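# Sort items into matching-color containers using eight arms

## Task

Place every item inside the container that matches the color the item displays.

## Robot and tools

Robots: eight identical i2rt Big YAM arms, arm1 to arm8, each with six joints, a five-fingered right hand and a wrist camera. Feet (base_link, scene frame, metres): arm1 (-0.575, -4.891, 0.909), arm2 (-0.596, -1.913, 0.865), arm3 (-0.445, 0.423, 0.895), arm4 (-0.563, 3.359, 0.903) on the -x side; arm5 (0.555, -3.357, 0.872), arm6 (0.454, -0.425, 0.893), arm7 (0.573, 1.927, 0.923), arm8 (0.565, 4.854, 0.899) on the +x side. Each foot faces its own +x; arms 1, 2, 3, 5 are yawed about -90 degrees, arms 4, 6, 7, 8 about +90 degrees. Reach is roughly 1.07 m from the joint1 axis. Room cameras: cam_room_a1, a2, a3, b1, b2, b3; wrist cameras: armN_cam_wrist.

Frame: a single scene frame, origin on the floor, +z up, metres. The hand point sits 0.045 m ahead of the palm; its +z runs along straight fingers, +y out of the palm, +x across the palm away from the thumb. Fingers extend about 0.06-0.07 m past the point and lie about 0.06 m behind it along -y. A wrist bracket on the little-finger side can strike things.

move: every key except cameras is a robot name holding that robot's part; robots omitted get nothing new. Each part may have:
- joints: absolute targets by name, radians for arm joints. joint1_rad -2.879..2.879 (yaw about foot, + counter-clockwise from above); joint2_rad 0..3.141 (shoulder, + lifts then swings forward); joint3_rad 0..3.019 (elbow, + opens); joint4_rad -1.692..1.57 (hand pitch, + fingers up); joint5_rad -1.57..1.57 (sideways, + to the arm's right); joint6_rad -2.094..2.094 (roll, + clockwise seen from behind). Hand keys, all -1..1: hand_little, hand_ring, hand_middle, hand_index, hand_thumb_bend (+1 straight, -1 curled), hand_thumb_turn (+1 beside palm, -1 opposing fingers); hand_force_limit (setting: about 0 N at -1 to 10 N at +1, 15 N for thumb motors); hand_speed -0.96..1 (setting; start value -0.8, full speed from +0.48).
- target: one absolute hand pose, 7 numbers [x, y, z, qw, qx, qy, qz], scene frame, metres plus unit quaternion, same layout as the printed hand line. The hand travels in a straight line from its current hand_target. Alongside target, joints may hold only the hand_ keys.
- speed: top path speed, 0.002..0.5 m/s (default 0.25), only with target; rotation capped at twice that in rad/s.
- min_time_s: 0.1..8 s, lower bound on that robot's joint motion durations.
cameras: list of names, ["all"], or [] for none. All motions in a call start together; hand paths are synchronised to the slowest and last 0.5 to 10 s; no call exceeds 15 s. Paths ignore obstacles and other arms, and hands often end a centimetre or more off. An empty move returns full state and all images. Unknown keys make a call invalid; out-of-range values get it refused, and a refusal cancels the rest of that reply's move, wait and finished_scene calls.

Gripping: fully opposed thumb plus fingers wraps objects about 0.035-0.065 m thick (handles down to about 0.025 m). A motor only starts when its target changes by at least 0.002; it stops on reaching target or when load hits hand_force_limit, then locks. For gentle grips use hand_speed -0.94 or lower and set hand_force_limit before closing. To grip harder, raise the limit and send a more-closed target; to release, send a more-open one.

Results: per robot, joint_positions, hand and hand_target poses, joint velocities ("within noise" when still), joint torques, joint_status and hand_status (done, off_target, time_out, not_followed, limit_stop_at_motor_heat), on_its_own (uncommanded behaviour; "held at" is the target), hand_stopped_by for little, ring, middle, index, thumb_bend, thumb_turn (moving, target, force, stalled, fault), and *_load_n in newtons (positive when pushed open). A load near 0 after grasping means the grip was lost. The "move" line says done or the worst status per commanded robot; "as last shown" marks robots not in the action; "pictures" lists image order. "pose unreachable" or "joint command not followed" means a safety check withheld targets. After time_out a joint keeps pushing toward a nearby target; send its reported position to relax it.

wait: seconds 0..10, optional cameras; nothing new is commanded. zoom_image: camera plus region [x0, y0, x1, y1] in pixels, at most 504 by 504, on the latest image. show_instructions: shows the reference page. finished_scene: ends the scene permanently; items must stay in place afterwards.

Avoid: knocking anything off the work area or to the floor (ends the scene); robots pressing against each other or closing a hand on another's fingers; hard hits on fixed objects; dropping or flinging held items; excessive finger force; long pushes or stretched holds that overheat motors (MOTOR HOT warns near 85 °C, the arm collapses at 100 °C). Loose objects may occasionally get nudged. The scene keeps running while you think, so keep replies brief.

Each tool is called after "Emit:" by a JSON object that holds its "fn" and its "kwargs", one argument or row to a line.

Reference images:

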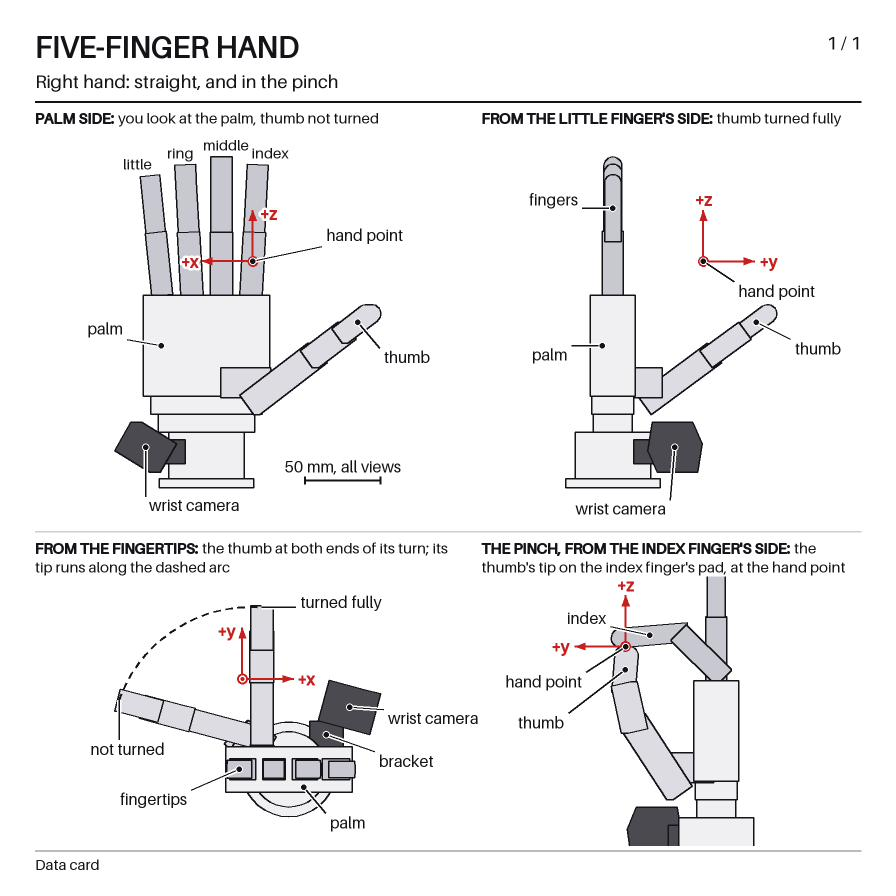

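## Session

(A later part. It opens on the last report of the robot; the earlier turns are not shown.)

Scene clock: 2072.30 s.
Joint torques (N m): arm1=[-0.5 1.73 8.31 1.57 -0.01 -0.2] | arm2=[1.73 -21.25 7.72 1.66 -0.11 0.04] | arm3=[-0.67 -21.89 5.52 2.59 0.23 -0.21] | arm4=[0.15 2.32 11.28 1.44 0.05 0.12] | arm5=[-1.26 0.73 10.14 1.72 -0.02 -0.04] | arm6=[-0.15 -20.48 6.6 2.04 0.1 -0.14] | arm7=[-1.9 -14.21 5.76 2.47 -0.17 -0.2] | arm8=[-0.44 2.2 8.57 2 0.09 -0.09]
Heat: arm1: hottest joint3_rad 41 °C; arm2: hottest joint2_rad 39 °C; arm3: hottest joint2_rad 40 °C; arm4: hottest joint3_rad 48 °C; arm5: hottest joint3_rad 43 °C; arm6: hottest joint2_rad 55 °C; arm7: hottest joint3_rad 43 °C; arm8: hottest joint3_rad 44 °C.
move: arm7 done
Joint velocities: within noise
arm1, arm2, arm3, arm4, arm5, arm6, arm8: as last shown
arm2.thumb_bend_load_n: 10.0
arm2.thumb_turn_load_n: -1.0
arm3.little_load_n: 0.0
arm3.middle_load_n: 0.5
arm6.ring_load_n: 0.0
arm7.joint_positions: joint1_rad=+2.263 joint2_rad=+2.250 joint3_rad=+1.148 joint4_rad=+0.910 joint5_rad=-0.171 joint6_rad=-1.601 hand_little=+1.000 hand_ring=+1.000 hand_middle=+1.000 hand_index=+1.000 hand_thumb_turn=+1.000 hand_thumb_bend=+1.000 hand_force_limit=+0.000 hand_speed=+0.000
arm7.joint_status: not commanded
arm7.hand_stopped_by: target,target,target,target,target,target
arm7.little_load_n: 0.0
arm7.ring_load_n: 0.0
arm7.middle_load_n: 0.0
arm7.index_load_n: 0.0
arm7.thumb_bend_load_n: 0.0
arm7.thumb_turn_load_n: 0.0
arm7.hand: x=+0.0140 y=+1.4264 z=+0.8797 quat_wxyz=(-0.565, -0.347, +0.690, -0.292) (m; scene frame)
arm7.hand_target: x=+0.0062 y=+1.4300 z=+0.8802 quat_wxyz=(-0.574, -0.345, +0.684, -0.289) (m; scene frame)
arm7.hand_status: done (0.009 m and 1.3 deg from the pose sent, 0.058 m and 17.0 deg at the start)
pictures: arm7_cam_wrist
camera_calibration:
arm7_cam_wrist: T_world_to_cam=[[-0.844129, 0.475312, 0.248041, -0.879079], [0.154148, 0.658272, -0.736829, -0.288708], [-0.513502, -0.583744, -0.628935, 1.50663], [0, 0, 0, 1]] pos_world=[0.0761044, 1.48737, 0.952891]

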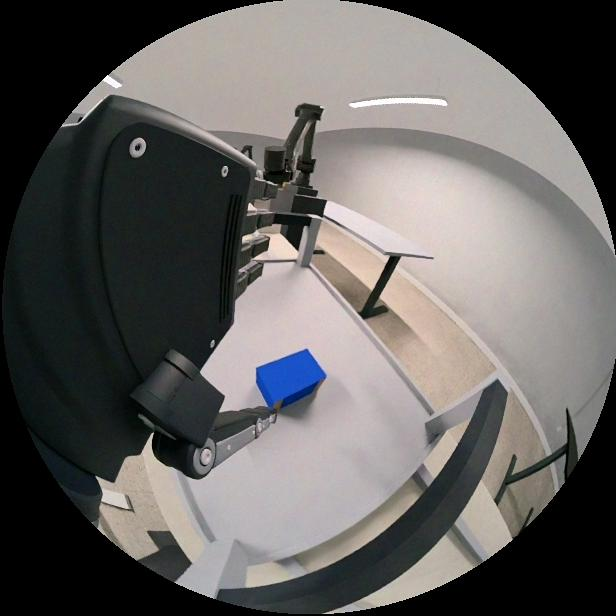

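Emit:
{"fn": "move", "kwargs": {
  "arm7": {"target": [0.002, 1.431, 0.82, -0.5740, -0.3448, 0.6840, -0.2893], "speed": 0.12, "joints": {"hand_thumb_turn": -1}}
}}

Emit:
{"fn": "move", "kwargs": {
  "arm7": {"target": [0.002, 1.431, 0.775, -0.5740, -0.3448, 0.6840, -0.2893], "speed": 0.08},
  "cameras": ["arm7_cam_wrist"]
}}

Emit:
{"fn": "zoom_image", "kwargs": {
  "camera": "arm7_cam_wrist",
  "region": [200, 200, 440, 440]
}}

Scene clock: 2092.63 s.
Joint torques (N m): arm1=[-0.5 1.67 8.32 1.55 -0.01 -0.2] | arm2=[1.49 -20.37 7.8 1.44 -0.05 0.03] | arm3=[-0.67 -21.89 5.55 2.58 0.24 -0.21] | arm4=[0.09 2.43 11.32 1.43 0.06 0.11] | arm5=[-1.03 0.79 10.14 1.74 -0.04 -0.02] | arm6=[0.44 -20.19 6.53 2.07 0.08 -0.13] | arm7=[-1.79 -14.27 7.08 2.33 -0.13 -0.19] | arm8=[-0.44 2.2 8.58 2 0.09 -0.09]
Heat: arm1: hottest joint3_rad 41 °C; arm2: hottest joint2_rad 39 °C; arm3: hottest joint2_rad 40 °C; arm4: hottest joint3_rad 48 °C; arm5: hottest joint3_rad 43 °C; arm6: hottest joint2_rad 55 °C; arm7: hottest joint3_rad 44 °C; arm8: hottest joint3_rad 44 °C.
move: arm7 off_target
Joint velocities: within noise
arm1, arm2, arm3, arm4, arm5, arm6, arm8: as last shown
arm2.index_load_n: 4.5
arm3.middle_load_n: 0.0
arm3.thumb_turn_load_n: 0.5
arm7.joint_positions: joint1_rad=+2.259 joint2_rad=+2.388 joint3_rad=+1.180 joint4_rad=+1.001 joint5_rad=-0.178 joint6_rad=-1.604 hand_little=+1.000 hand_ring=+1.000 hand_middle=+1.000 hand_index=+1.000 hand_thumb_turn=-1.000 hand_thumb_bend=+1.000 hand_force_limit=+0.000 hand_speed=+0.000
arm7.joint_status: all done
arm7.hand_stopped_by: target,target,target,target,target,target
arm7.little_load_n: 0.0
arm7.ring_load_n: 0.0
arm7.middle_load_n: 0.0
arm7.index_load_n: 0.0
arm7.thumb_bend_load_n: 0.0
arm7.thumb_turn_load_n: 0.0
arm7.hand: x=+0.0179 y=+1.4313 z=+0.8178 quat_wxyz=(-0.560, -0.350, +0.693, -0.291) (m; scene frame)
arm7.hand_target: x=+0.0026 y=+1.4316 z=+0.8203 quat_wxyz=(-0.574, -0.345, +0.684, -0.289) (m; scene frame)
arm7.hand_status: off_target (0.016 m and 2.0 deg from the pose sent, 0.061 m and 1.3 deg at the start)
arm8.thumb_turn_load_n: 0.5
pictures: none

Scene clock: 2093.80 s.
Joint torques (N m): arm1=[-0.44 1.73 8.32 1.58 -0.01 -0.2] | arm2=[2.26 -20.6 7.54 1.55 -0.08 0.02] | arm3=[-0.62 -21.95 5.55 2.61 0.24 -0.21] | arm4=[0.03 2.32 11.28 1.51 0.05 0.11] | arm5=[-0.97 0.85 10.19 1.76 -0.03 -0.05] | arm6=[-0.09 -19.55 6.48 2.25 0.06 -0.2] | arm7=[-2.02 -9.35 6.89 1.92 -0.13 -0.14] | arm8=[-0.44 2.2 8.58 2 0.09 -0.09]
Heat: arm1: hottest joint3_rad 41 °C; arm2: hottest joint2_rad 39 °C; arm3: hottest joint2_rad 40 °C; arm4: hottest joint3_rad 48 °C; arm5: hottest joint3_rad 43 °C; arm6: hottest joint2_rad 55 °C; arm7: hottest joint3_rad 44 °C; arm8: hottest joint3_rad 44 °C.
move: arm7 off_target
Joint velocities: within noise
arm1, arm3, arm4, arm5, arm6, arm8: as last shown
arm2.joint_positions: joint1_rad=+2.537 joint2_rad=+2.044 joint3_rad=+1.406 joint4_rad=+0.450 joint5_rad=+0.426 joint6_rad=-1.486 hand_little=+1.000 hand_ring=+1.000 hand_middle=+0.222 hand_index=+0.278 hand_thumb_turn=-1.000 hand_thumb_bend=+0.622 hand_force_limit=+0.000 hand_speed=-0.880
arm2.joint_status: not commanded
arm2.hand_stopped_by: target,target,force,force,force,target
arm2.little_load_n: 0.0
arm2.ring_load_n: 0.0
arm2.middle_load_n: 5.5
arm2.index_load_n: 4.0
arm2.thumb_bend_load_n: 10.5
arm2.thumb_turn_load_n: -1.0
arm2.hand: x=-0.0086 y=-1.3857 z=+0.9966 quat_wxyz=(-0.151, +0.745, +0.175, +0.626) (m; scene frame)
arm2.hand_target: x=-0.0100 y=-1.3851 z=+1.0001 quat_wxyz=(-0.150, +0.745, +0.179, +0.625) (m; scene frame)
arm2.hand_status: not commanded
arm5.little_load_n: -0.5
arm7.joint_positions: joint1_rad=+2.261 joint2_rad=+2.422 joint3_rad=+1.220 joint4_rad=+1.081 joint5_rad=-0.178 joint6_rad=-1.604 hand_little=+1.000 hand_ring=+1.000 hand_middle=+1.000 hand_index=+1.000 hand_thumb_turn=-1.000 hand_thumb_bend=+1.000 hand_force_limit=+0.000 hand_speed=+0.000
arm7.joint_status: not commanded
arm7.hand_stopped_by: target,target,target,target,target,target
arm7.little_load_n: 0.0
arm7.ring_load_n: 0.0
arm7.middle_load_n: 0.0
arm7.index_load_n: 0.0
arm7.thumb_bend_load_n: 0.0
arm7.thumb_turn_load_n: 0.0
arm7.hand: x=+0.0073 y=+1.4196 z=+0.8307 quat_wxyz=(-0.591, -0.342, +0.666, -0.301) (m; scene frame)
arm7.hand_target: x=+0.0067 y=+1.4345 z=+0.7776 quat_wxyz=(-0.573, -0.345, +0.684, -0.289) (m; scene frame)
arm7.hand_status: off_target (0.057 m and 3.2 deg from the pose sent, 0.046 m and 2.0 deg at the start)
arm8.thumb_turn_load_n: 0.0
pictures: arm7_cam_wrist
camera_calibration:
arm7_cam_wrist: T_world_to_cam=[[-0.832628, 0.483706, 0.269737, -0.899441], [0.109766, 0.621502, -0.775685, -0.234417], [-0.542846, -0.616249, -0.570575, 1.46634], [0, 0, 0, 1]] pos_world=[0.0728273, 1.48439, 0.897435]

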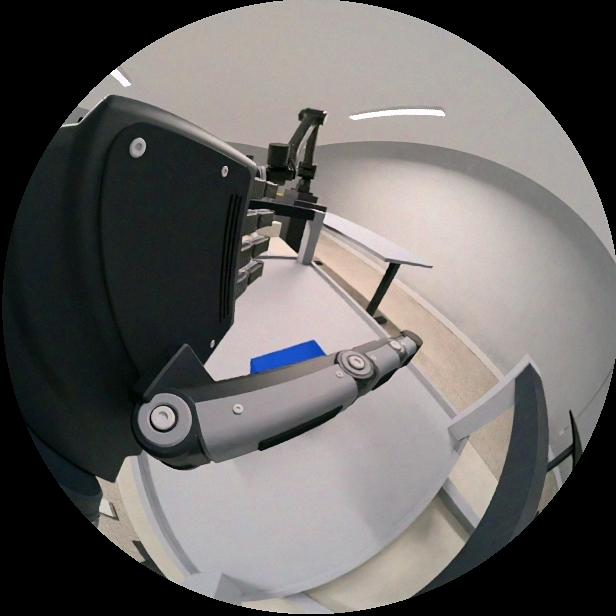

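Scaled by 2.100 from the camera's 616x616 image, which has a finer 880x880 frame.

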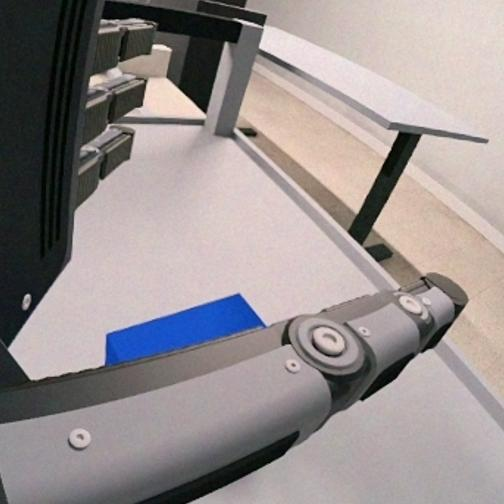

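Emit:
{"fn": "move", "kwargs": {
  "arm7": {"target": [0.006, 1.430, 0.95, -0.5740, -0.3448, 0.6840, -0.2893], "speed": 0.15}
}}

Emit:
{"fn": "move", "kwargs": {
  "arm7": {"target": [0.064, 1.524, 0.92, -0.6366, 0.1066, 0.7586, 0.0895], "speed": 0.25},
  "cameras": ["arm7_cam_wrist"]
}}

Scene clock: 2208.03 s.
Joint torques (N m): arm1=[-0.5 1.67 8.32 1.57 -0.01 -0.2] | arm2=[1.32 -21.19 7.97 1.46 -0.07 0.09] | arm3=[-0.5 -21.89 5.53 2.58 0.24 -0.21] | arm4=[0.21 2.37 11.28 1.46 0.04 0.11] | arm5=[-0.79 0.79 10.09 1.68 -0.02 -0.04] | arm6=[-0.73 -20.07 6.57 2.03 0.12 -0.18] | arm7=[-1.49 -16.62 5.3 1.29 0.14 -0.13] | arm8=[-0.44 2.2 8.57 2.02 0.09 -0.09]
Heat: arm1: hottest joint3_rad 41 °C; arm2: hottest joint2_rad 40 °C; arm3: hottest joint2_rad 41 °C; arm4: hottest joint3_rad 48 °C; arm5: hottest joint3_rad 43 °C; arm6: hottest joint2_rad 56 °C; arm7: hottest joint3_rad 44 °C; arm8: hottest joint3_rad 44 °C.
move: arm7 off_target
Joint velocities: within noise
arm1.joint_positions: joint1_rad=-0.121 joint2_rad=+0.635 joint3_rad=+1.344 joint4_rad=-1.616 joint5_rad=-0.120 joint6_rad=-1.545 hand_little=+1.000 hand_ring=+1.000 hand_middle=+1.000 hand_index=+1.000 hand_thumb_turn=+1.000 hand_thumb_bend=+1.000 hand_force_limit=+0.000 hand_speed=-0.800
arm1.joint_status: not commanded
arm1.hand_stopped_by: target,target,target,target,target,target
arm1.little_load_n: 0.0
arm1.ring_load_n: 0.5
arm1.middle_load_n: 0.0
arm1.index_load_n: 0.0
arm1.thumb_bend_load_n: 0.0
arm1.thumb_turn_load_n: 0.0
arm1.hand: x=-0.6327 y=-5.0762 z=+1.3312 quat_wxyz=(+0.201, +0.635, -0.699, +0.262) (m; scene frame)
arm1.hand_target: x=-0.6328 y=-5.0772 z=+1.3418 quat_wxyz=(+0.210, +0.632, -0.695, +0.270) (m; scene frame)
arm1.hand_status: not commanded
arm2, arm3: as last shown
arm2.little_load_n: 0.5
arm4.joint_positions: joint1_rad=-0.176 joint2_rad=+0.629 joint3_rad=+1.398 joint4_rad=-1.236 joint5_rad=+0.104 joint6_rad=-0.912 hand_little=+1.000 hand_ring=+1.000 hand_middle=+1.000 hand_index=+1.000 hand_thumb_turn=+1.000 hand_thumb_bend=+1.000 hand_force_limit=+0.000 hand_speed=-0.800
arm4.joint_status: not commanded
arm4.hand_stopped_by: target,target,target,target,target,target
arm4.little_load_n: 0.0
arm4.ring_load_n: 0.0
arm4.middle_load_n: 0.5
arm4.index_load_n: 0.0
arm4.thumb_bend_load_n: 0.0
arm4.thumb_turn_load_n: 0.0
arm4.hand: x=-0.4346 y=+3.5667 z=+1.4025 quat_wxyz=(-0.397, +0.825, +0.210, +0.343) (m; scene frame)
arm4.hand_target: x=-0.4351 y=+3.5654 z=+1.4148 quat_wxyz=(-0.407, +0.818, +0.208, +0.350) (m; scene frame)
arm4.hand_status: not commanded
arm5.joint_positions: joint1_rad=+0.016 joint2_rad=+0.642 joint3_rad=+1.328 joint4_rad=-1.278 joint5_rad=-0.066 joint6_rad=-1.023 hand_little=+1.000 hand_ring=+1.000 hand_middle=+1.000 hand_index=+1.000 hand_thumb_turn=+1.000 hand_thumb_bend=+1.000 hand_force_limit=+0.000 hand_speed=-0.800
arm5.joint_status: not commanded
arm5.hand_stopped_by: target,target,target,target,target,target
arm5.little_load_n: 0.0
arm5.ring_load_n: 0.0
arm5.middle_load_n: 0.0
arm5.index_load_n: 0.0
arm5.thumb_bend_load_n: 0.0
arm5.thumb_turn_load_n: 0.0
arm5.hand: x=+0.5381 y=-3.6054 z=+1.3262 quat_wxyz=(+0.193, +0.459, -0.754, +0.428) (m; scene frame)
arm5.hand_target: x=+0.5380 y=-3.6049 z=+1.3356 quat_wxyz=(+0.198, +0.457, -0.750, +0.436) (m; scene frame)
arm5.hand_status: not commanded
arm6.joint_positions: joint1_rad=+2.602 joint2_rad=+2.256 joint3_rad=+1.366 joint4_rad=+0.562 joint5_rad=+0.953 joint6_rad=-1.310 hand_little=+1.000 hand_ring=+1.000 hand_middle=+1.000 hand_index=+1.000 hand_thumb_turn=-1.000 hand_thumb_bend=+1.000 hand_force_limit=+0.000 hand_speed=-0.700
arm6.joint_status: not commanded
arm6.hand_stopped_by: target,target,target,target,target,target
arm6.little_load_n: 0.0
arm6.ring_load_n: 0.0
arm6.middle_load_n: 0.0
arm6.index_load_n: 0.0
arm6.thumb_bend_load_n: 0.0
arm6.thumb_turn_load_n: 0.0
arm6.hand: x=-0.0963 y=-0.8635 z=+0.8873 quat_wxyz=(-0.637, +0.011, +0.771, +0.013) (m; scene frame)
arm6.hand_target: x=-0.1000 y=-0.8599 z=+0.8998 quat_wxyz=(-0.643, +0.014, +0.766, +0.011) (m; scene frame)
arm6.hand_status: not commanded
arm7.joint_positions: joint1_rad=+2.260 joint2_rad=+2.126 joint3_rad=+1.132 joint4_rad=+0.810 joint5_rad=-0.177 joint6_rad=-1.604 hand_little=+1.000 hand_ring=+1.000 hand_middle=+1.000 hand_index=+1.000 hand_thumb_turn=-1.000 hand_thumb_bend=+1.000 hand_force_limit=+0.000 hand_speed=+0.000
arm7.joint_status: not commanded
arm7.hand_stopped_by: target,target,target,target,target,target
arm7.little_load_n: 0.0
arm7.ring_load_n: 0.0
arm7.middle_load_n: 0.0
arm7.index_load_n: 0.0
arm7.thumb_bend_load_n: -0.5
arm7.thumb_turn_load_n: 0.5
arm7.hand: x=+0.0105 y=+1.4248 z=+0.9370 quat_wxyz=(-0.568, -0.348, +0.686, -0.293) (m; scene frame)
arm7.hand_target: x=+0.0059 y=+1.4301 z=+0.9497 quat_wxyz=(-0.574, -0.345, +0.684, -0.289) (m; scene frame)
arm7.hand_status: off_target (0.015 m and 0.9 deg from the pose sent, 0.120 m and 3.2 deg at the start)
arm8.joint_positions: joint1_rad=-0.206 joint2_rad=+0.621 joint3_rad=+1.343 joint4_rad=-1.268 joint5_rad=+0.184 joint6_rad=-1.064 hand_little=+1.000 hand_ring=+1.000 hand_middle=+1.000 hand_index=+1.000 hand_thumb_turn=+1.000 hand_thumb_bend=+1.000 hand_force_limit=+0.000 hand_speed=-0.800
arm8.joint_status: not commanded
arm8.hand_stopped_by: target,target,target,target,target,target
arm8.little_load_n: 0.0
arm8.ring_load_n: 0.0
arm8.middle_load_n: 0.0
arm8.index_load_n: 0.0
arm8.thumb_bend_load_n: 0.0
arm8.thumb_turn_load_n: 0.0
arm8.hand: x=+0.6996 y=+5.0540 z=+1.3763 quat_wxyz=(-0.320, +0.823, +0.278, +0.378) (m; scene frame)
arm8.hand_target: x=+0.6991 y=+5.0532 z=+1.3886 quat_wxyz=(-0.330, +0.817, +0.275, +0.385) (m; scene frame)
arm8.hand_status: not commanded
pictures: none

Scene clock: 2211.70 s.
Joint torques (N m): arm1=[-0.5 1.73 8.32 1.57 -0.01 -0.2] | arm2=[1.67 -20.31 7.92 1.61 -0.05 -0.02] | arm3=[-0.67 -21.89 5.52 2.59 0.24 -0.21] | arm4=[0.03 2.32 11.28 1.44 0.05 0.11] | arm5=[-1.14 0.73 10.11 1.69 -0.02 -0.04] | arm6=[0.62 -19.6 6.58 2.25 0.03 -0.19] | arm7=[1.03 -14.92 9.39 0.83 0.62 -0.06] | arm8=[-0.44 2.2 8.58 2 0.09 -0.09]
Heat: arm1: hottest joint3_rad 41 °C; arm2: hottest joint2_rad 40 °C; arm3: hottest joint2_rad 41 °C; arm4: hottest joint3_rad 48 °C; arm5: hottest joint3_rad 43 °C; arm6: hottest joint2_rad 56 °C; arm7: hottest joint3_rad 45 °C; arm8: hottest joint3_rad 44 °C.
move: arm7 off_target
Joint velocities: within noise
arm1, arm2, arm3, arm4, arm5, arm6, arm8: as last shown
arm1.little_load_n: 0.5
arm1.ring_load_n: 0.0
arm2.little_load_n: 0.0
arm2.middle_load_n: 6.0
arm2.thumb_bend_load_n: 10.0
arm3.thumb_turn_load_n: 0.0
arm4.little_load_n: -0.5
arm4.middle_load_n: 0.0
arm5.middle_load_n: -0.5
arm6.thumb_turn_load_n: 0.5
arm7.joint_positions: joint1_rad=+2.461 joint2_rad=+2.213 joint3_rad=+1.311 joint4_rad=+0.382 joint5_rad=+1.212 joint6_rad=-1.109 hand_little=+1.000 hand_ring=+1.000 hand_middle=+1.000 hand_index=+1.000 hand_thumb_turn=-1.000 hand_thumb_bend=+1.000 hand_force_limit=+0.000 hand_speed=+0.000
arm7.joint_status: not commanded
arm7.hand_stopped_by: target,target,target,target,target,target
arm7.little_load_n: 0.0
arm7.ring_load_n: 0.0
arm7.middle_load_n: 0.0
arm7.index_load_n: 0.0
arm7.thumb_bend_load_n: 0.0
arm7.thumb_turn_load_n: 0.0
arm7.hand: x=+0.0682 y=+1.5424 z=+0.9140 quat_wxyz=(-0.631, +0.100, +0.762, +0.102) (m; scene frame)
arm7.hand_target: x=+0.0647 y=+1.5244 z=+0.9202 quat_wxyz=(-0.637, +0.106, +0.758, +0.089) (m; scene frame)
arm7.hand_status: off_target (0.020 m and 1.8 deg from the pose sent, 0.114 m and 70.1 deg at the start)
pictures: arm7_cam_wrist
camera_calibration:
arm7_cam_wrist: T_world_to_cam=[[0.160734, 0.944179, 0.287561, -1.72489], [0.67315, 0.108206, -0.731547, 0.460085], [-0.721827, 0.311156, -0.618182, 0.247794], [0, 0, 0, 1]] pos_world=[0.146406, 1.50171, 0.985765]

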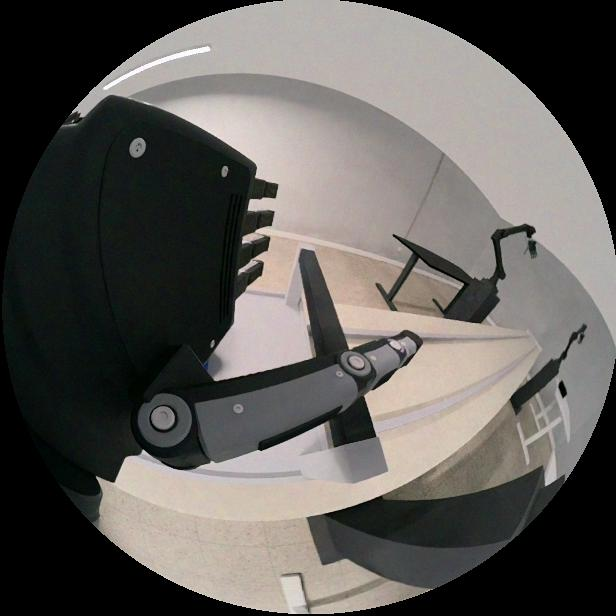

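Emit:
{"fn": "move", "kwargs": {
  "arm7": {"target": [0.056, 1.492, 0.88, -0.6366, 0.1066, 0.7586, 0.0895], "speed": 0.12, "joints": {"hand_thumb_bend": 0}}
}}

Emit:
{"fn": "move", "kwargs": {
  "arm7": {"target": [0.056, 1.492, 0.83, -0.6366, 0.1066, 0.7586, 0.0895], "speed": 0.08},
  "cameras": ["arm7_cam_wrist", "cam_room_a2"]
}}

Scene clock: 2250.67 s.
Joint torques (N m): arm1=[-0.56 1.73 8.34 1.57 -0.01 -0.2] | arm2=[2.2 -21.01 7.75 1.63 -0.08 0] | arm3=[-0.62 -21.89 5.53 2.59 0.24 -0.2] | arm4=[-0.03 2.37 11.32 1.42 0.06 0.1] | arm5=[-0.79 0.62 10.14 1.69 -0.03 -0.04] | arm6=[-0.21 -20.6 6.5 2.17 0.1 -0.2] | arm7=[0.5 -16.03 9.29 0.92 0.61 -0.05] | arm8=[-0.5 2.2 8.58 2 0.09 -0.09]
Heat: arm1: hottest joint3_rad 41 °C; arm2: hottest joint2_rad 40 °C; arm3: hottest joint2_rad 41 °C; arm4: hottest joint3_rad 48 °C; arm5: hottest joint3_rad 43 °C; arm6: hottest joint2_rad 56 °C; arm7: hottest joint3_rad 46 °C; arm8: hottest joint3_rad 44 °C.
move: arm7 off_target
Joint velocities: within noise
arm1, arm2, arm3, arm4, arm5, arm6, arm8: as last shown
arm1.little_load_n: 0.0
arm1.index_load_n: -0.5
arm2.middle_load_n: 5.5
arm2.thumb_bend_load_n: 10.5
arm3.middle_load_n: -0.5
arm4.little_load_n: 0.0
arm5.middle_load_n: 0.0
arm6.thumb_turn_load_n: 0.0
arm7.joint_positions: joint1_rad=+2.479 joint2_rad=+2.343 joint3_rad=+1.445 joint4_rad=+0.357 joint5_rad=+1.227 joint6_rad=-1.084 hand_little=+1.000 hand_ring=+1.000 hand_middle=+1.000 hand_index=+1.000 hand_thumb_turn=-1.000 hand_thumb_bend=+0.000 hand_force_limit=+0.000 hand_speed=+0.000
arm7.joint_status: all done
arm7.hand_stopped_by: target,target,target,target,target,target
arm7.little_load_n: 0.0
arm7.ring_load_n: 0.0
arm7.middle_load_n: 0.0
arm7.index_load_n: 0.0
arm7.thumb_bend_load_n: 0.0
arm7.thumb_turn_load_n: 0.0
arm7.hand: x=+0.0595 y=+1.5093 z=+0.8748 quat_wxyz=(-0.632, +0.100, +0.762, +0.101) (m; scene frame)
arm7.hand_target: x=+0.0564 y=+1.4925 z=+0.8804 quat_wxyz=(-0.637, +0.107, +0.758, +0.089) (m; scene frame)
arm7.hand_status: off_target (0.018 m and 1.7 deg from the pose sent, 0.062 m and 1.8 deg at the start)
pictures: none

Scene clock: 2252.10 s.
Joint torques (N m): arm1=[-0.56 1.73 8.31 1.57 -0.01 -0.2] | arm2=[2.08 -21.95 7.54 1.73 -0.07 -0.03] | arm3=[-0.62 -21.89 5.53 2.61 0.23 -0.21] | arm4=[-0.03 2.49 11.26 1.46 0.05 0.11] | arm5=[-1.08 0.91 10.13 1.73 -0.03 -0.04] | arm6=[0.38 -20.19 6.49 2.17 0.05 -0.18] | arm7=[0.09 -16.26 8.73 1.74 0.63 -0.06] | arm8=[-0.44 2.2 8.58 2 0.09 -0.09]
Heat: arm1: hottest joint3_rad 41 °C; arm2: hottest joint2_rad 40 °C; arm3: hottest joint2_rad 41 °C; arm4: hottest joint3_rad 48 °C; arm5: hottest joint3_rad 43 °C; arm6: hottest joint2_rad 56 °C; arm7: hottest joint3_rad 46 °C; arm8: hottest joint3_rad 44 °C.
move: arm7 off_target
Joint velocities: within noise
arm1, arm2, arm4, arm5, arm6, arm8: as last shown
arm1.index_load_n: 0.0
arm2.middle_load_n: 6.0
arm3.joint_positions: joint1_rad=+2.351 joint2_rad=+2.267 joint3_rad=+1.349 joint4_rad=+0.547 joint5_rad=+0.963 joint6_rad=-1.293 hand_little=+1.000 hand_ring=+1.000 hand_middle=+1.000 hand_index=+1.000 hand_thumb_turn=-1.000 hand_thumb_bend=+1.000 hand_force_limit=+0.000 hand_speed=-0.700
arm3.joint_status: not commanded
arm3.hand_stopped_by: target,target,target,target,target,target
arm3.little_load_n: 0.0
arm3.ring_load_n: -0.5
arm3.middle_load_n: 0.0
arm3.index_load_n: 0.0
arm3.thumb_bend_load_n: 0.0
arm3.thumb_turn_load_n: 0.0
arm3.hand: x=+0.0921 y=+0.8601 z=+0.8778 quat_wxyz=(+0.021, +0.775, -0.003, +0.632) (m; scene frame)
arm3.hand_target: x=+0.0998 y=+0.8597 z=+0.8998 quat_wxyz=(+0.011, +0.766, -0.014, +0.643) (m; scene frame)
arm3.hand_status: not commanded
arm4.little_load_n: -0.5
arm5.ring_load_n: -0.5
arm5.middle_load_n: -0.5
arm7.joint_positions: joint1_rad=+2.479 joint2_rad=+2.443 joint3_rad=+1.481 joint4_rad=+0.393 joint5_rad=+1.227 joint6_rad=-1.078 hand_little=+1.000 hand_ring=+1.000 hand_middle=+1.000 hand_index=+1.000 hand_thumb_turn=-1.000 hand_thumb_bend=+0.000 hand_force_limit=+0.000 hand_speed=+0.000
arm7.joint_status: not commanded
arm7.hand_stopped_by: target,target,target,target,target,target
arm7.little_load_n: 0.0
arm7.ring_load_n: 0.0
arm7.middle_load_n: 0.0
arm7.index_load_n: 0.0
arm7.thumb_bend_load_n: 0.0
arm7.thumb_turn_load_n: 0.0
arm7.hand: x=+0.0607 y=+1.5104 z=+0.8261 quat_wxyz=(-0.627, +0.094, +0.765, +0.109) (m; scene frame)
arm7.hand_target: x=+0.0565 y=+1.4926 z=+0.8304 quat_wxyz=(-0.636, +0.107, +0.759, +0.089) (m; scene frame)
arm7.hand_status: off_target (0.019 m and 2.9 deg from the pose sent, 0.048 m and 1.7 deg at the start)
pictures: arm7_cam_wrist, cam_room_a2
camera_calibration:
arm7_cam_wrist: T_world_to_cam=[[0.157202, 0.939535, 0.304239, -1.67466], [0.681985, 0.119536, -0.721532, 0.378383], [-0.714272, 0.320913, -0.621957, 0.185915], [0, 0, 0, 1]] pos_world=[0.138003, 1.46851, 0.898144]

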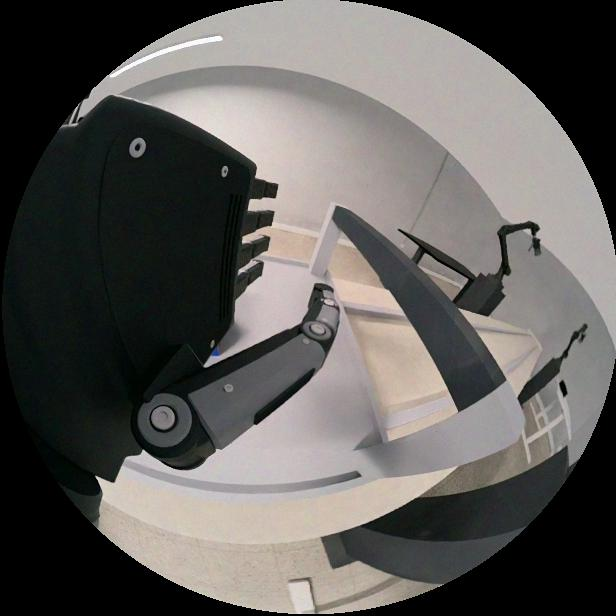

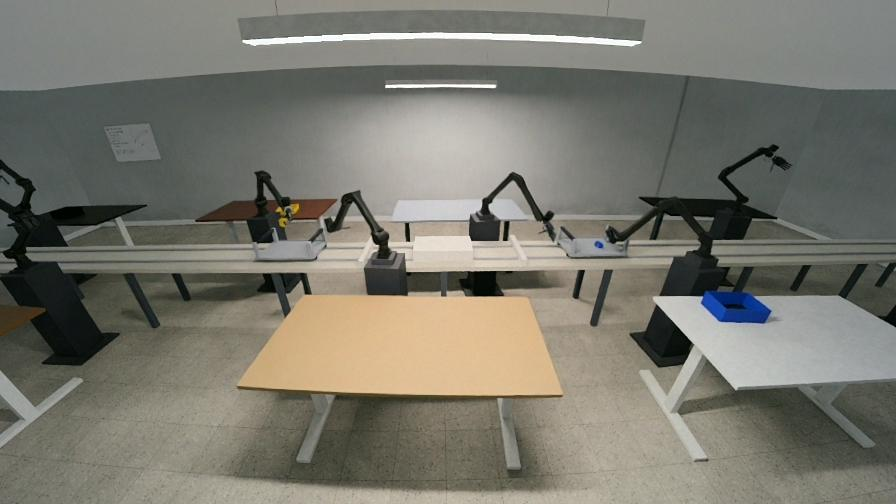

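Emit:
{"fn": "move", "kwargs": {
  "arm7": {"target": [0.056, 1.494, 0.769, -0.6366, 0.1066, 0.7586, 0.0895], "speed": 0.08}
}}

Emit:
{"fn": "move", "kwargs": {
  "arm7": {"target": [0.039, 1.434, 0.769, -0.6366, 0.1066, 0.7586, 0.0895], "speed": 0.05}
}}

Emit:
{"fn": "move", "kwargs": {
  "arm7": {"target": [0.047, 1.46, 0.92, -0.6366, 0.1066, 0.7586, 0.0895], "speed": 0.15},
  "cameras": ["arm7_cam_wrist"]
}}

Scene clock: 2273.03 s.
Joint torques (N m): arm1=[-0.5 1.73 8.31 1.55 -0.01 -0.2] | arm2=[1.44 -21.54 7.65 1.52 -0.05 0.06] | arm3=[-0.67 -21.89 5.55 2.59 0.24 -0.21] | arm4=[0.03 2.37 11.32 1.47 0.05 0.11] | arm5=[-0.85 0.73 10.14 1.69 -0.03 -0.04] | arm6=[0.03 -19.9 6.54 2.26 0.15 -0.19] | arm7=[0.03 -16.15 8.09 1.77 0.53 -0.09] | arm8=[-0.44 2.2 8.57 1.99 0.09 -0.09]
Heat: arm1: hottest joint3_rad 41 °C; arm2: hottest joint2_rad 41 °C; arm3: hottest joint2_rad 41 °C; arm4: hottest joint3_rad 48 °C; arm5: hottest joint3_rad 43 °C; arm6: hottest joint2_rad 56 °C; arm7: hottest joint3_rad 47 °C; arm8: hottest joint3_rad 44 °C.
move: arm7 off_target
Joint velocities: within noise
arm1, arm2, arm3, arm4, arm5, arm6, arm8: as last shown
arm2.middle_load_n: 5.5
arm3.ring_load_n: 0.0
arm4.little_load_n: 0.0
arm4.middle_load_n: 0.5
arm5.ring_load_n: 0.0
arm5.middle_load_n: 0.0
arm6.thumb_turn_load_n: 0.5
arm7.joint_positions: joint1_rad=+2.479 joint2_rad=+2.571 joint3_rad=+1.541 joint4_rad=+0.469 joint5_rad=+1.227 joint6_rad=-1.077 hand_little=+1.000 hand_ring=+1.000 hand_middle=+1.000 hand_index=+1.000 hand_thumb_turn=-1.000 hand_thumb_bend=+0.000 hand_force_limit=+0.000 hand_speed=+0.000
arm7.joint_status: not commanded
arm7.hand_stopped_by: target,target,target,target,target,target
arm7.little_load_n: 0.0
arm7.ring_load_n: -0.5
arm7.middle_load_n: 0.0
arm7.index_load_n: 0.0
arm7.thumb_bend_load_n: 0.0
arm7.thumb_turn_load_n: 0.0
arm7.hand: x=+0.0607 y=+1.5096 z=+0.7680 quat_wxyz=(-0.629, +0.097, +0.764, +0.106) (m; scene frame)
arm7.hand_target: x=+0.0564 y=+1.4944 z=+0.7695 quat_wxyz=(-0.636, +0.107, +0.759, +0.089) (m; scene frame)
arm7.hand_status: off_target (0.016 m and 2.4 deg from the pose sent, 0.060 m and 2.9 deg at the start)
pictures: none

Scene clock: 2275.10 s.
Joint torques (N m): arm1=[-0.5 1.67 8.31 1.57 -0.01 -0.2] | arm2=[2.2 -20.95 7.49 1.06 -0.1 -0.02] | arm3=[-0.67 -21.95 5.52 2.59 0.24 -0.21] | arm4=[0.09 2.49 11.26 1.42 0.04 0.11] | arm5=[-1.08 0.91 10.15 1.66 -0.03 -0.03] | arm6=[0.15 -19.9 6.43 2.07 0.03 -0.17] | arm7=[1.03 -17.67 9.73 0.62 0.6 -0.02] | arm8=[-0.44 2.2 8.57 2 0.09 -0.09]
Heat: arm1: hottest joint3_rad 41 °C; arm2: hottest joint2_rad 41 °C; arm3: hottest joint2_rad 41 °C; arm4: hottest joint3_rad 48 °C; arm5: hottest joint3_rad 43 °C; arm6: hottest joint2_rad 56 °C; arm7: hottest joint3_rad 47 °C; arm8: hottest joint3_rad 44 °C.
move: arm7 off_target
Joint velocities: within noise
arm1, arm2, arm3, arm4, arm5, arm6, arm8: as last shown
arm4.middle_load_n: 0.0
arm5.middle_load_n: -0.5
arm6.little_load_n: -0.5
arm7.joint_positions: joint1_rad=+2.499 joint2_rad=+2.663 joint3_rad=+1.789 joint4_rad=+0.303 joint5_rad=+1.248 joint6_rad=-1.048 hand_little=+1.000 hand_ring=+1.000 hand_middle=+1.000 hand_index=+1.000 hand_thumb_turn=-1.000 hand_thumb_bend=+0.000 hand_force_limit=+0.000 hand_speed=+0.000
arm7.joint_status: not commanded
arm7.hand_stopped_by: target,target,target,target,target,target
arm7.little_load_n: 0.0
arm7.ring_load_n: 0.0
arm7.middle_load_n: 0.0
arm7.index_load_n: -0.5
arm7.thumb_bend_load_n: 0.0
arm7.thumb_turn_load_n: 0.0
arm7.hand: x=+0.0387 y=+1.4518 z=+0.7690 quat_wxyz=(-0.633, +0.103, +0.761, +0.102) (m; scene frame)
arm7.hand_target: x=+0.0395 y=+1.4345 z=+0.7694 quat_wxyz=(-0.637, +0.106, +0.758, +0.089) (m; scene frame)
arm7.hand_status: off_target (0.018 m and 1.6 deg from the pose sent, 0.079 m and 2.5 deg at the start)
pictures: none

Scene clock: 2276.97 s.
Joint torques (N m): arm1=[-0.56 1.73 8.32 1.58 -0.01 -0.2] | arm2=[1.73 -20.07 7.62 1.31 -0.08 0.05] | arm3=[-0.67 -21.95 5.53 2.58 0.24 -0.21] | arm4=[-0.09 2.37 11.26 1.46 0.06 0.11] | arm5=[-1.08 0.97 10.15 1.74 -0.03 -0.03] | arm6=[-0.5 -20.31 6.63 2.21 0.11 -0.16] | arm7=[0.09 -19.72 6.38 0.68 0.34 -0.13] | arm8=[-0.44 2.2 8.58 1.99 0.09 -0.08]
Heat: arm1: hottest joint3_rad 41 °C; arm2: hottest joint2_rad 41 °C; arm3: hottest joint2_rad 41 °C; arm4: hottest joint3_rad 48 °C; arm5: hottest joint3_rad 43 °C; arm6: hottest joint2_rad 56 °C; arm7: hottest joint3_rad 47 °C; arm8: hottest joint3_rad 44 °C.
move: arm7 off_target
Joint velocities: within noise
arm1, arm2, arm3, arm4, arm5, arm6, arm8: as last shown
arm2.middle_load_n: 6.0
arm5.middle_load_n: 0.0
arm6.little_load_n: 0.0
arm6.thumb_turn_load_n: 0.0
arm7.joint_positions: joint1_rad=+2.499 joint2_rad=+2.365 joint3_rad=+1.611 joint4_rad=+0.199 joint5_rad=+1.247 joint6_rad=-1.050 hand_little=+1.000 hand_ring=+1.000 hand_middle=+1.000 hand_index=+1.000 hand_thumb_turn=-1.000 hand_thumb_bend=+0.000 hand_force_limit=+0.000 hand_speed=+0.000
arm7.joint_status: not commanded
arm7.hand_stopped_by: target,target,target,target,target,target
arm7.little_load_n: 0.0
arm7.ring_load_n: 0.0
arm7.middle_load_n: 0.0
arm7.index_load_n: 0.0
arm7.thumb_bend_load_n: 0.0
arm7.thumb_turn_load_n: 0.0
arm7.hand: x=+0.0454 y=+1.4642 z=+0.9043 quat_wxyz=(-0.635, +0.107, +0.759, +0.096) (m; scene frame)
arm7.hand_target: x=+0.0469 y=+1.4601 z=+0.9199 quat_wxyz=(-0.637, +0.107, +0.758, +0.089) (m; scene frame)
arm7.hand_status: off_target (0.016 m and 0.8 deg from the pose sent, 0.151 m and 1.6 deg at the start)
pictures: arm7_cam_wrist
camera_calibration:
arm7_cam_wrist: T_world_to_cam=[[0.16627, 0.948468, 0.269744, -1.63499], [0.664448, 0.0943604, -0.741353, 0.506388], [-0.728603, 0.302496, -0.614519, 0.259299], [0, 0, 0, 1]] pos_world=[0.124308, 1.42452, 0.975787]

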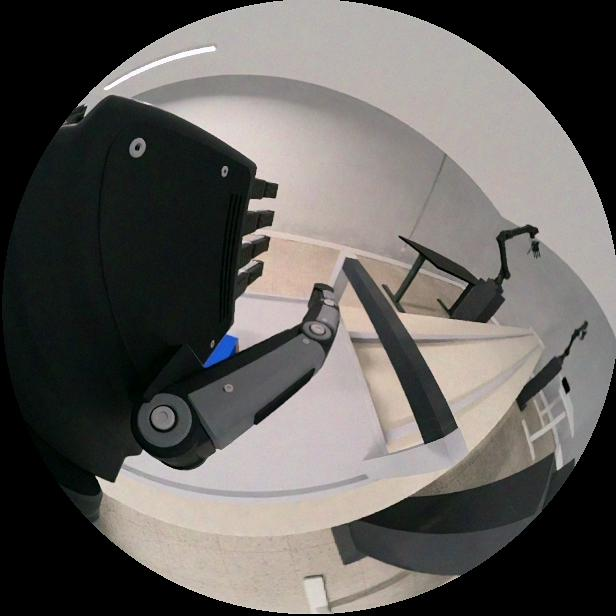

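Emit:
{"fn": "move", "kwargs": {
  "arm7": {"target": [-0.012, 1.390, 0.91, -0.6107, -0.2392, 0.7277, -0.2007], "speed": 0.25, "joints": {"hand_thumb_bend": 1, "hand_thumb_turn": 1}},
  "cameras": ["arm7_cam_wrist"]
}}

Emit:
{"fn": "zoom_image", "kwargs": {
  "camera": "arm7_cam_wrist",
  "region": [200, 260, 400, 460]
}}

Scene clock: 2287.37 s.
Joint torques (N m): arm1=[-0.5 1.73 8.31 1.57 -0.01 -0.2] | arm2=[1.44 -20.84 7.77 1.29 -0.1 0.02] | arm3=[-0.67 -21.95 5.53 2.61 0.24 -0.21] | arm4=[0.21 2.37 11.32 1.43 0.04 0.11] | arm5=[-1.14 0.85 10.15 1.73 -0.04 -0.04] | arm6=[0.38 -20.48 6.48 2 0.11 -0.2] | arm7=[-0.79 -18.49 5.75 2.48 -0.06 -0.15] | arm8=[-0.44 2.2 8.58 2 0.09 -0.09]
Heat: arm1: hottest joint3_rad 41 °C; arm2: hottest joint2_rad 41 °C; arm3: hottest joint2_rad 41 °C; arm4: hottest joint3_rad 48 °C; arm5: hottest joint3_rad 43 °C; arm6: hottest joint2_rad 56 °C; arm7: hottest joint3_rad 47 °C; arm8: hottest joint3_rad 44 °C.
move: arm7 off_target
Joint velocities: within noise
arm1, arm3, arm4, arm5, arm6, arm8: as last shown
arm1.ring_load_n: -0.5
arm2.joint_positions: joint1_rad=+2.537 joint2_rad=+2.044 joint3_rad=+1.406 joint4_rad=+0.450 joint5_rad=+0.426 joint6_rad=-1.486 hand_little=+1.000 hand_ring=+1.000 hand_middle=+0.222 hand_index=+0.278 hand_thumb_turn=-1.000 hand_thumb_bend=+0.622 hand_force_limit=+0.000 hand_speed=-0.880
arm2.joint_status: not commanded
arm2.hand_stopped_by: target,target,force,force,force,target
arm2.little_load_n: 0.0
arm2.ring_load_n: 0.0
arm2.middle_load_n: 5.5
arm2.index_load_n: 4.0
arm2.thumb_bend_load_n: 10.5
arm2.thumb_turn_load_n: -1.0
arm2.hand: x=-0.0086 y=-1.3857 z=+0.9966 quat_wxyz=(-0.151, +0.745, +0.175, +0.626) (m; scene frame)
arm2.hand_target: x=-0.0100 y=-1.3851 z=+1.0001 quat_wxyz=(-0.150, +0.745, +0.179, +0.625) (m; scene frame)
arm2.hand_status: not commanded
arm4.middle_load_n: -0.5
arm5.thumb_bend_load_n: -0.5
arm6.ring_load_n: 0.5
arm7.joint_positions: joint1_rad=+2.378 joint2_rad=+2.313 joint3_rad=+1.352 joint4_rad=+0.737 joint5_rad=+0.239 joint6_rad=-1.528 hand_little=+1.000 hand_ring=+1.000 hand_middle=+1.000 hand_index=+1.000 hand_thumb_turn=+1.000 hand_thumb_bend=+1.000 hand_force_limit=+0.000 hand_speed=+0.000
arm7.joint_status: all done
arm7.hand_stopped_by: target,target,target,target,target,target
arm7.little_load_n: 0.0
arm7.ring_load_n: 0.0
arm7.middle_load_n: 0.0
arm7.index_load_n: 0.0
arm7.thumb_bend_load_n: 0.0
arm7.thumb_turn_load_n: 0.0
arm7.hand: x=-0.0034 y=+1.3890 z=+0.8823 quat_wxyz=(-0.593, -0.247, +0.741, -0.195) (m; scene frame)
arm7.hand_target: x=-0.0121 y=+1.3901 z=+0.9098 quat_wxyz=(-0.611, -0.239, +0.728, -0.200) (m; scene frame)
arm7.hand_status: off_target (0.029 m and 2.8 deg from the pose sent, 0.094 m and 52.9 deg at the start)
arm8.thumb_bend_load_n: 0.5
pictures: arm7_cam_wrist
camera_calibration:
arm7_cam_wrist: T_world_to_cam=[[-0.669433, 0.696237, 0.259064, -1.19273], [0.352724, 0.604815, -0.713991, -0.204624], [-0.653793, -0.386592, -0.650463, 1.22215], [0, 0, 0, 1]] pos_world=[0.072757, 1.42665, 0.957855]

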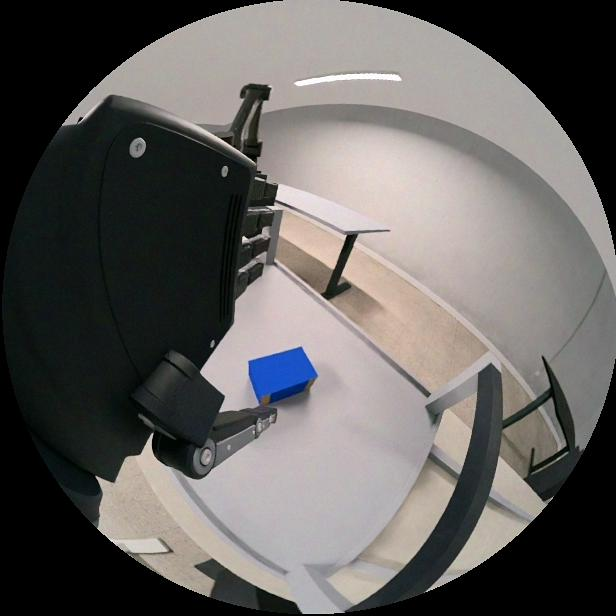

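Scaled by 2.520 from the camera's 616x616 image, which has a finer 880x880 frame.

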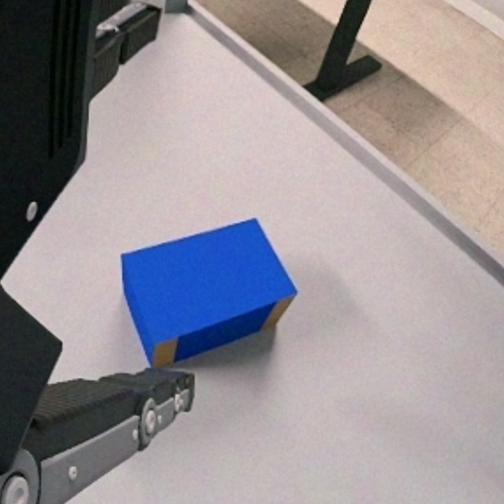

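Emit:
{"fn": "move", "kwargs": {
  "arm7": {"target": [-0.014, 1.382, 0.84, -0.6440, -0.2017, 0.7152, -0.1816], "speed": 0.12, "joints": {"hand_thumb_turn": -1}}
}}

Emit:
{"fn": "move", "kwargs": {
  "arm7": {"target": [-0.0155, 1.382, 0.785, -0.6440, -0.2017, 0.7152, -0.1816], "speed": 0.08},
  "cameras": ["arm7_cam_wrist"]
}}

Emit:
{"fn": "zoom_image", "kwargs": {
  "camera": "arm7_cam_wrist",
  "region": [220, 220, 440, 440]
}}

Scene clock: 2308.30 s.
Joint torques (N m): arm1=[-0.5 1.73 8.32 1.55 -0.01 -0.2] | arm2=[1.67 -20.48 7.68 1.43 -0.06 0.01] | arm3=[-0.67 -21.95 5.52 2.61 0.24 -0.21] | arm4=[0.15 2.43 11.28 1.42 0.06 0.1] | arm5=[-1.08 0.79 10.1 1.72 -0.02 0] | arm6=[-0.03 -20.13 6.43 2.32 0.09 -0.16] | arm7=[0.91 -16.73 8.51 2.44 0.25 -0.17] | arm8=[-0.44 2.2 8.58 1.99 0.09 -0.09]
Heat: arm1: hottest joint3_rad 41 °C; arm2: hottest joint2_rad 41 °C; arm3: hottest joint2_rad 41 °C; arm4: hottest joint3_rad 48 °C; arm5: hottest joint3_rad 43 °C; arm6: hottest joint2_rad 56 °C; arm7: hottest joint3_rad 46 °C; arm8: hottest joint3_rad 44 °C.
move: arm7 off_target
Joint velocities: within noise
arm1.joint_positions: joint1_rad=-0.121 joint2_rad=+0.635 joint3_rad=+1.344 joint4_rad=-1.616 joint5_rad=-0.120 joint6_rad=-1.545 hand_little=+1.000 hand_ring=+1.000 hand_middle=+1.000 hand_index=+1.000 hand_thumb_turn=+1.000 hand_thumb_bend=+1.000 hand_force_limit=+0.000 hand_speed=-0.800
arm1.joint_status: not commanded
arm1.hand_stopped_by: target,target,target,target,target,target
arm1.little_load_n: 0.0
arm1.ring_load_n: 0.0
arm1.middle_load_n: 0.0
arm1.index_load_n: 0.0
arm1.thumb_bend_load_n: 0.0
arm1.thumb_turn_load_n: 0.0
arm1.hand: x=-0.6327 y=-5.0762 z=+1.3312 quat_wxyz=(+0.201, +0.635, -0.699, +0.262) (m; scene frame)
arm1.hand_target: x=-0.6328 y=-5.0772 z=+1.3418 quat_wxyz=(+0.210, +0.632, -0.695, +0.270) (m; scene frame)
arm1.hand_status: not commanded
arm2, arm3: as last shown
arm2.middle_load_n: 6.0
arm4.joint_positions: joint1_rad=-0.176 joint2_rad=+0.629 joint3_rad=+1.398 joint4_rad=-1.236 joint5_rad=+0.104 joint6_rad=-0.912 hand_little=+1.000 hand_ring=+1.000 hand_middle=+1.000 hand_index=+1.000 hand_thumb_turn=+1.000 hand_thumb_bend=+1.000 hand_force_limit=+0.000 hand_speed=-0.800
arm4.joint_status: not commanded
arm4.hand_stopped_by: target,target,target,target,target,target
arm4.little_load_n: 0.0
arm4.ring_load_n: 0.0
arm4.middle_load_n: 0.0
arm4.index_load_n: 0.0
arm4.thumb_bend_load_n: 0.0
arm4.thumb_turn_load_n: 0.0
arm4.hand: x=-0.4346 y=+3.5667 z=+1.4025 quat_wxyz=(-0.397, +0.825, +0.210, +0.343) (m; scene frame)
arm4.hand_target: x=-0.4351 y=+3.5654 z=+1.4148 quat_wxyz=(-0.407, +0.818, +0.208, +0.350) (m; scene frame)
arm4.hand_status: not commanded
arm5.joint_positions: joint1_rad=+0.016 joint2_rad=+0.642 joint3_rad=+1.328 joint4_rad=-1.278 joint5_rad=-0.066 joint6_rad=-1.023 hand_little=+1.000 hand_ring=+1.000 hand_middle=+1.000 hand_index=+1.000 hand_thumb_turn=+1.000 hand_thumb_bend=+1.000 hand_force_limit=+0.000 hand_speed=-0.800
arm5.joint_status: not commanded
arm5.hand_stopped_by: target,target,target,target,target,target
arm5.little_load_n: 0.0
arm5.ring_load_n: 0.0
arm5.middle_load_n: 0.0
arm5.index_load_n: 0.0
arm5.thumb_bend_load_n: 0.0
arm5.thumb_turn_load_n: 0.0
arm5.hand: x=+0.5381 y=-3.6054 z=+1.3262 quat_wxyz=(+0.193, +0.459, -0.754, +0.428) (m; scene frame)
arm5.hand_target: x=+0.5380 y=-3.6049 z=+1.3356 quat_wxyz=(+0.198, +0.457, -0.750, +0.436) (m; scene frame)
arm5.hand_status: not commanded
arm6.joint_positions: joint1_rad=+2.602 joint2_rad=+2.256 joint3_rad=+1.366 joint4_rad=+0.562 joint5_rad=+0.953 joint6_rad=-1.310 hand_little=+1.000 hand_ring=+1.000 hand_middle=+1.000 hand_index=+1.000 hand_thumb_turn=-1.000 hand_thumb_bend=+1.000 hand_force_limit=+0.000 hand_speed=-0.700
arm6.joint_status: not commanded
arm6.hand_stopped_by: target,target,target,target,target,target
arm6.little_load_n: 0.0
arm6.ring_load_n: 0.0
arm6.middle_load_n: 0.0
arm6.index_load_n: 0.0
arm6.thumb_bend_load_n: 0.0
arm6.thumb_turn_load_n: 0.0
arm6.hand: x=-0.0963 y=-0.8635 z=+0.8873 quat_wxyz=(-0.637, +0.011, +0.771, +0.013) (m; scene frame)
arm6.hand_target: x=-0.1000 y=-0.8599 z=+0.8998 quat_wxyz=(-0.643, +0.014, +0.766, +0.011) (m; scene frame)
arm6.hand_status: not commanded
arm7.joint_positions: joint1_rad=+2.385 joint2_rad=+2.483 joint3_rad=+1.416 joint4_rad=+0.907 joint5_rad=+0.347 joint6_rad=-1.531 hand_little=+1.000 hand_ring=+1.000 hand_middle=+1.000 hand_index=+1.000 hand_thumb_turn=-1.000 hand_thumb_bend=+1.000 hand_force_limit=+0.000 hand_speed=+0.000
arm7.joint_status: all done
arm7.hand_stopped_by: target,target,target,target,target,target
arm7.little_load_n: 0.0
arm7.ring_load_n: 0.0
arm7.middle_load_n: -0.5
arm7.index_load_n: 0.0
arm7.thumb_bend_load_n: 0.0
arm7.thumb_turn_load_n: 0.0
arm7.hand: x=-0.0095 y=+1.4014 z=+0.8229 quat_wxyz=(-0.627, -0.206, +0.732, -0.170) (m; scene frame)
arm7.hand_target: x=-0.0130 y=+1.3828 z=+0.8405 quat_wxyz=(-0.644, -0.202, +0.715, -0.182) (m; scene frame)
arm7.hand_status: off_target (0.026 m and 3.0 deg from the pose sent, 0.044 m and 8.5 deg at the start)
arm8.joint_positions: joint1_rad=-0.206 joint2_rad=+0.621 joint3_rad=+1.343 joint4_rad=-1.268 joint5_rad=+0.184 joint6_rad=-1.064 hand_little=+1.000 hand_ring=+1.000 hand_middle=+1.000 hand_index=+1.000 hand_thumb_turn=+1.000 hand_thumb_bend=+1.000 hand_force_limit=+0.000 hand_speed=-0.800
arm8.joint_status: not commanded
arm8.hand_stopped_by: target,target,target,target,target,target
arm8.little_load_n: 0.0
arm8.ring_load_n: 0.0
arm8.middle_load_n: 0.0
arm8.index_load_n: 0.0
arm8.thumb_bend_load_n: 0.0
arm8.thumb_turn_load_n: 0.0
arm8.hand: x=+0.6996 y=+5.0540 z=+1.3763 quat_wxyz=(-0.320, +0.823, +0.278, +0.378) (m; scene frame)
arm8.hand_target: x=+0.6991 y=+5.0532 z=+1.3886 quat_wxyz=(-0.330, +0.817, +0.275, +0.385) (m; scene frame)
arm8.hand_status: not commanded
pictures: none

Scene clock: 2309.57 s.
Joint torques (N m): arm1=[-0.5 1.73 8.32 1.57 -0.01 -0.2] | arm2=[1.26 -20.54 7.6 1.5 -0.14 0.01] | arm3=[-0.62 -21.89 5.53 2.61 0.24 -0.21] | arm4=[0.15 2.32 11.29 1.48 0.05 0.1] | arm5=[-1.26 0.91 10.11 1.68 -0.03 -0.04] | arm6=[0.38 -19.96 6.64 1.92 0.01 -0.16] | arm7=[0.67 -15.97 7.83 2.39 0.13 -0.16] | arm8=[-0.44 2.26 8.58 2 0.09 -0.09]
Heat: arm1: hottest joint3_rad 41 °C; arm2: hottest joint2_rad 41 °C; arm3: hottest joint2_rad 41 °C; arm4: hottest joint3_rad 48 °C; arm5: hottest joint3_rad 43 °C; arm6: hottest joint2_rad 56 °C; arm7: hottest joint3_rad 46 °C; arm8: hottest joint3_rad 44 °C.
move: arm7 off_target
Joint velocities: within noise
arm1, arm2, arm3, arm4, arm5, arm6, arm8: as last shown
arm1.ring_load_n: 0.5
arm2.thumb_turn_load_n: -0.5
arm3.thumb_turn_load_n: 0.5
arm6.thumb_turn_load_n: 0.5
arm7.joint_positions: joint1_rad=+2.385 joint2_rad=+2.596 joint3_rad=+1.490 joint4_rad=+0.962 joint5_rad=+0.347 joint6_rad=-1.531 hand_little=+1.000 hand_ring=+1.000 hand_middle=+1.000 hand_index=+1.000 hand_thumb_turn=-1.000 hand_thumb_bend=+1.000 hand_force_limit=+0.000 hand_speed=+0.000
arm7.joint_status: not commanded
arm7.hand_stopped_by: target,target,target,target,target,target
arm7.little_load_n: 0.0
arm7.ring_load_n: 0.0
arm7.middle_load_n: 0.0
arm7.index_load_n: 0.0
arm7.thumb_bend_load_n: 0.0
arm7.thumb_turn_load_n: 0.0
arm7.hand: x=-0.0127 y=+1.3969 z=+0.7797 quat_wxyz=(-0.632, -0.203, +0.727, -0.173) (m; scene frame)
arm7.hand_target: x=-0.0148 y=+1.3825 z=+0.7853 quat_wxyz=(-0.644, -0.202, +0.715, -0.182) (m; scene frame)
arm7.hand_status: off_target (0.016 m and 2.2 deg from the pose sent, 0.043 m and 3.1 deg at the start)
arm8.little_load_n: 0.5
pictures: arm7_cam_wrist
camera_calibration:
arm7_cam_wrist: T_world_to_cam=[[-0.578871, 0.770214, 0.267729, -1.28687], [0.359473, 0.535752, -0.764035, -0.143791], [-0.731906, -0.346036, -0.587003, 1.04522], [0, 0, 0, 1]] pos_world=[0.0717641, 1.42988, 0.848219]

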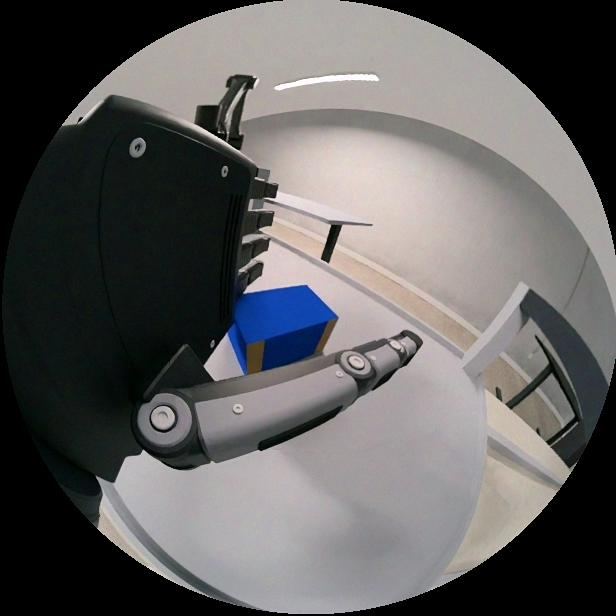

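Scaled by 2.291 from the camera's 616x616 image, which has a finer 880x880 frame.

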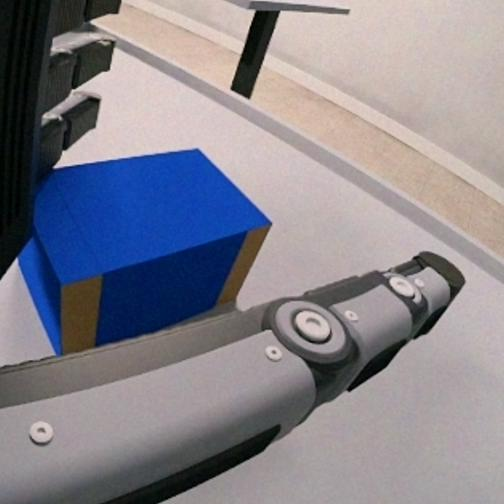

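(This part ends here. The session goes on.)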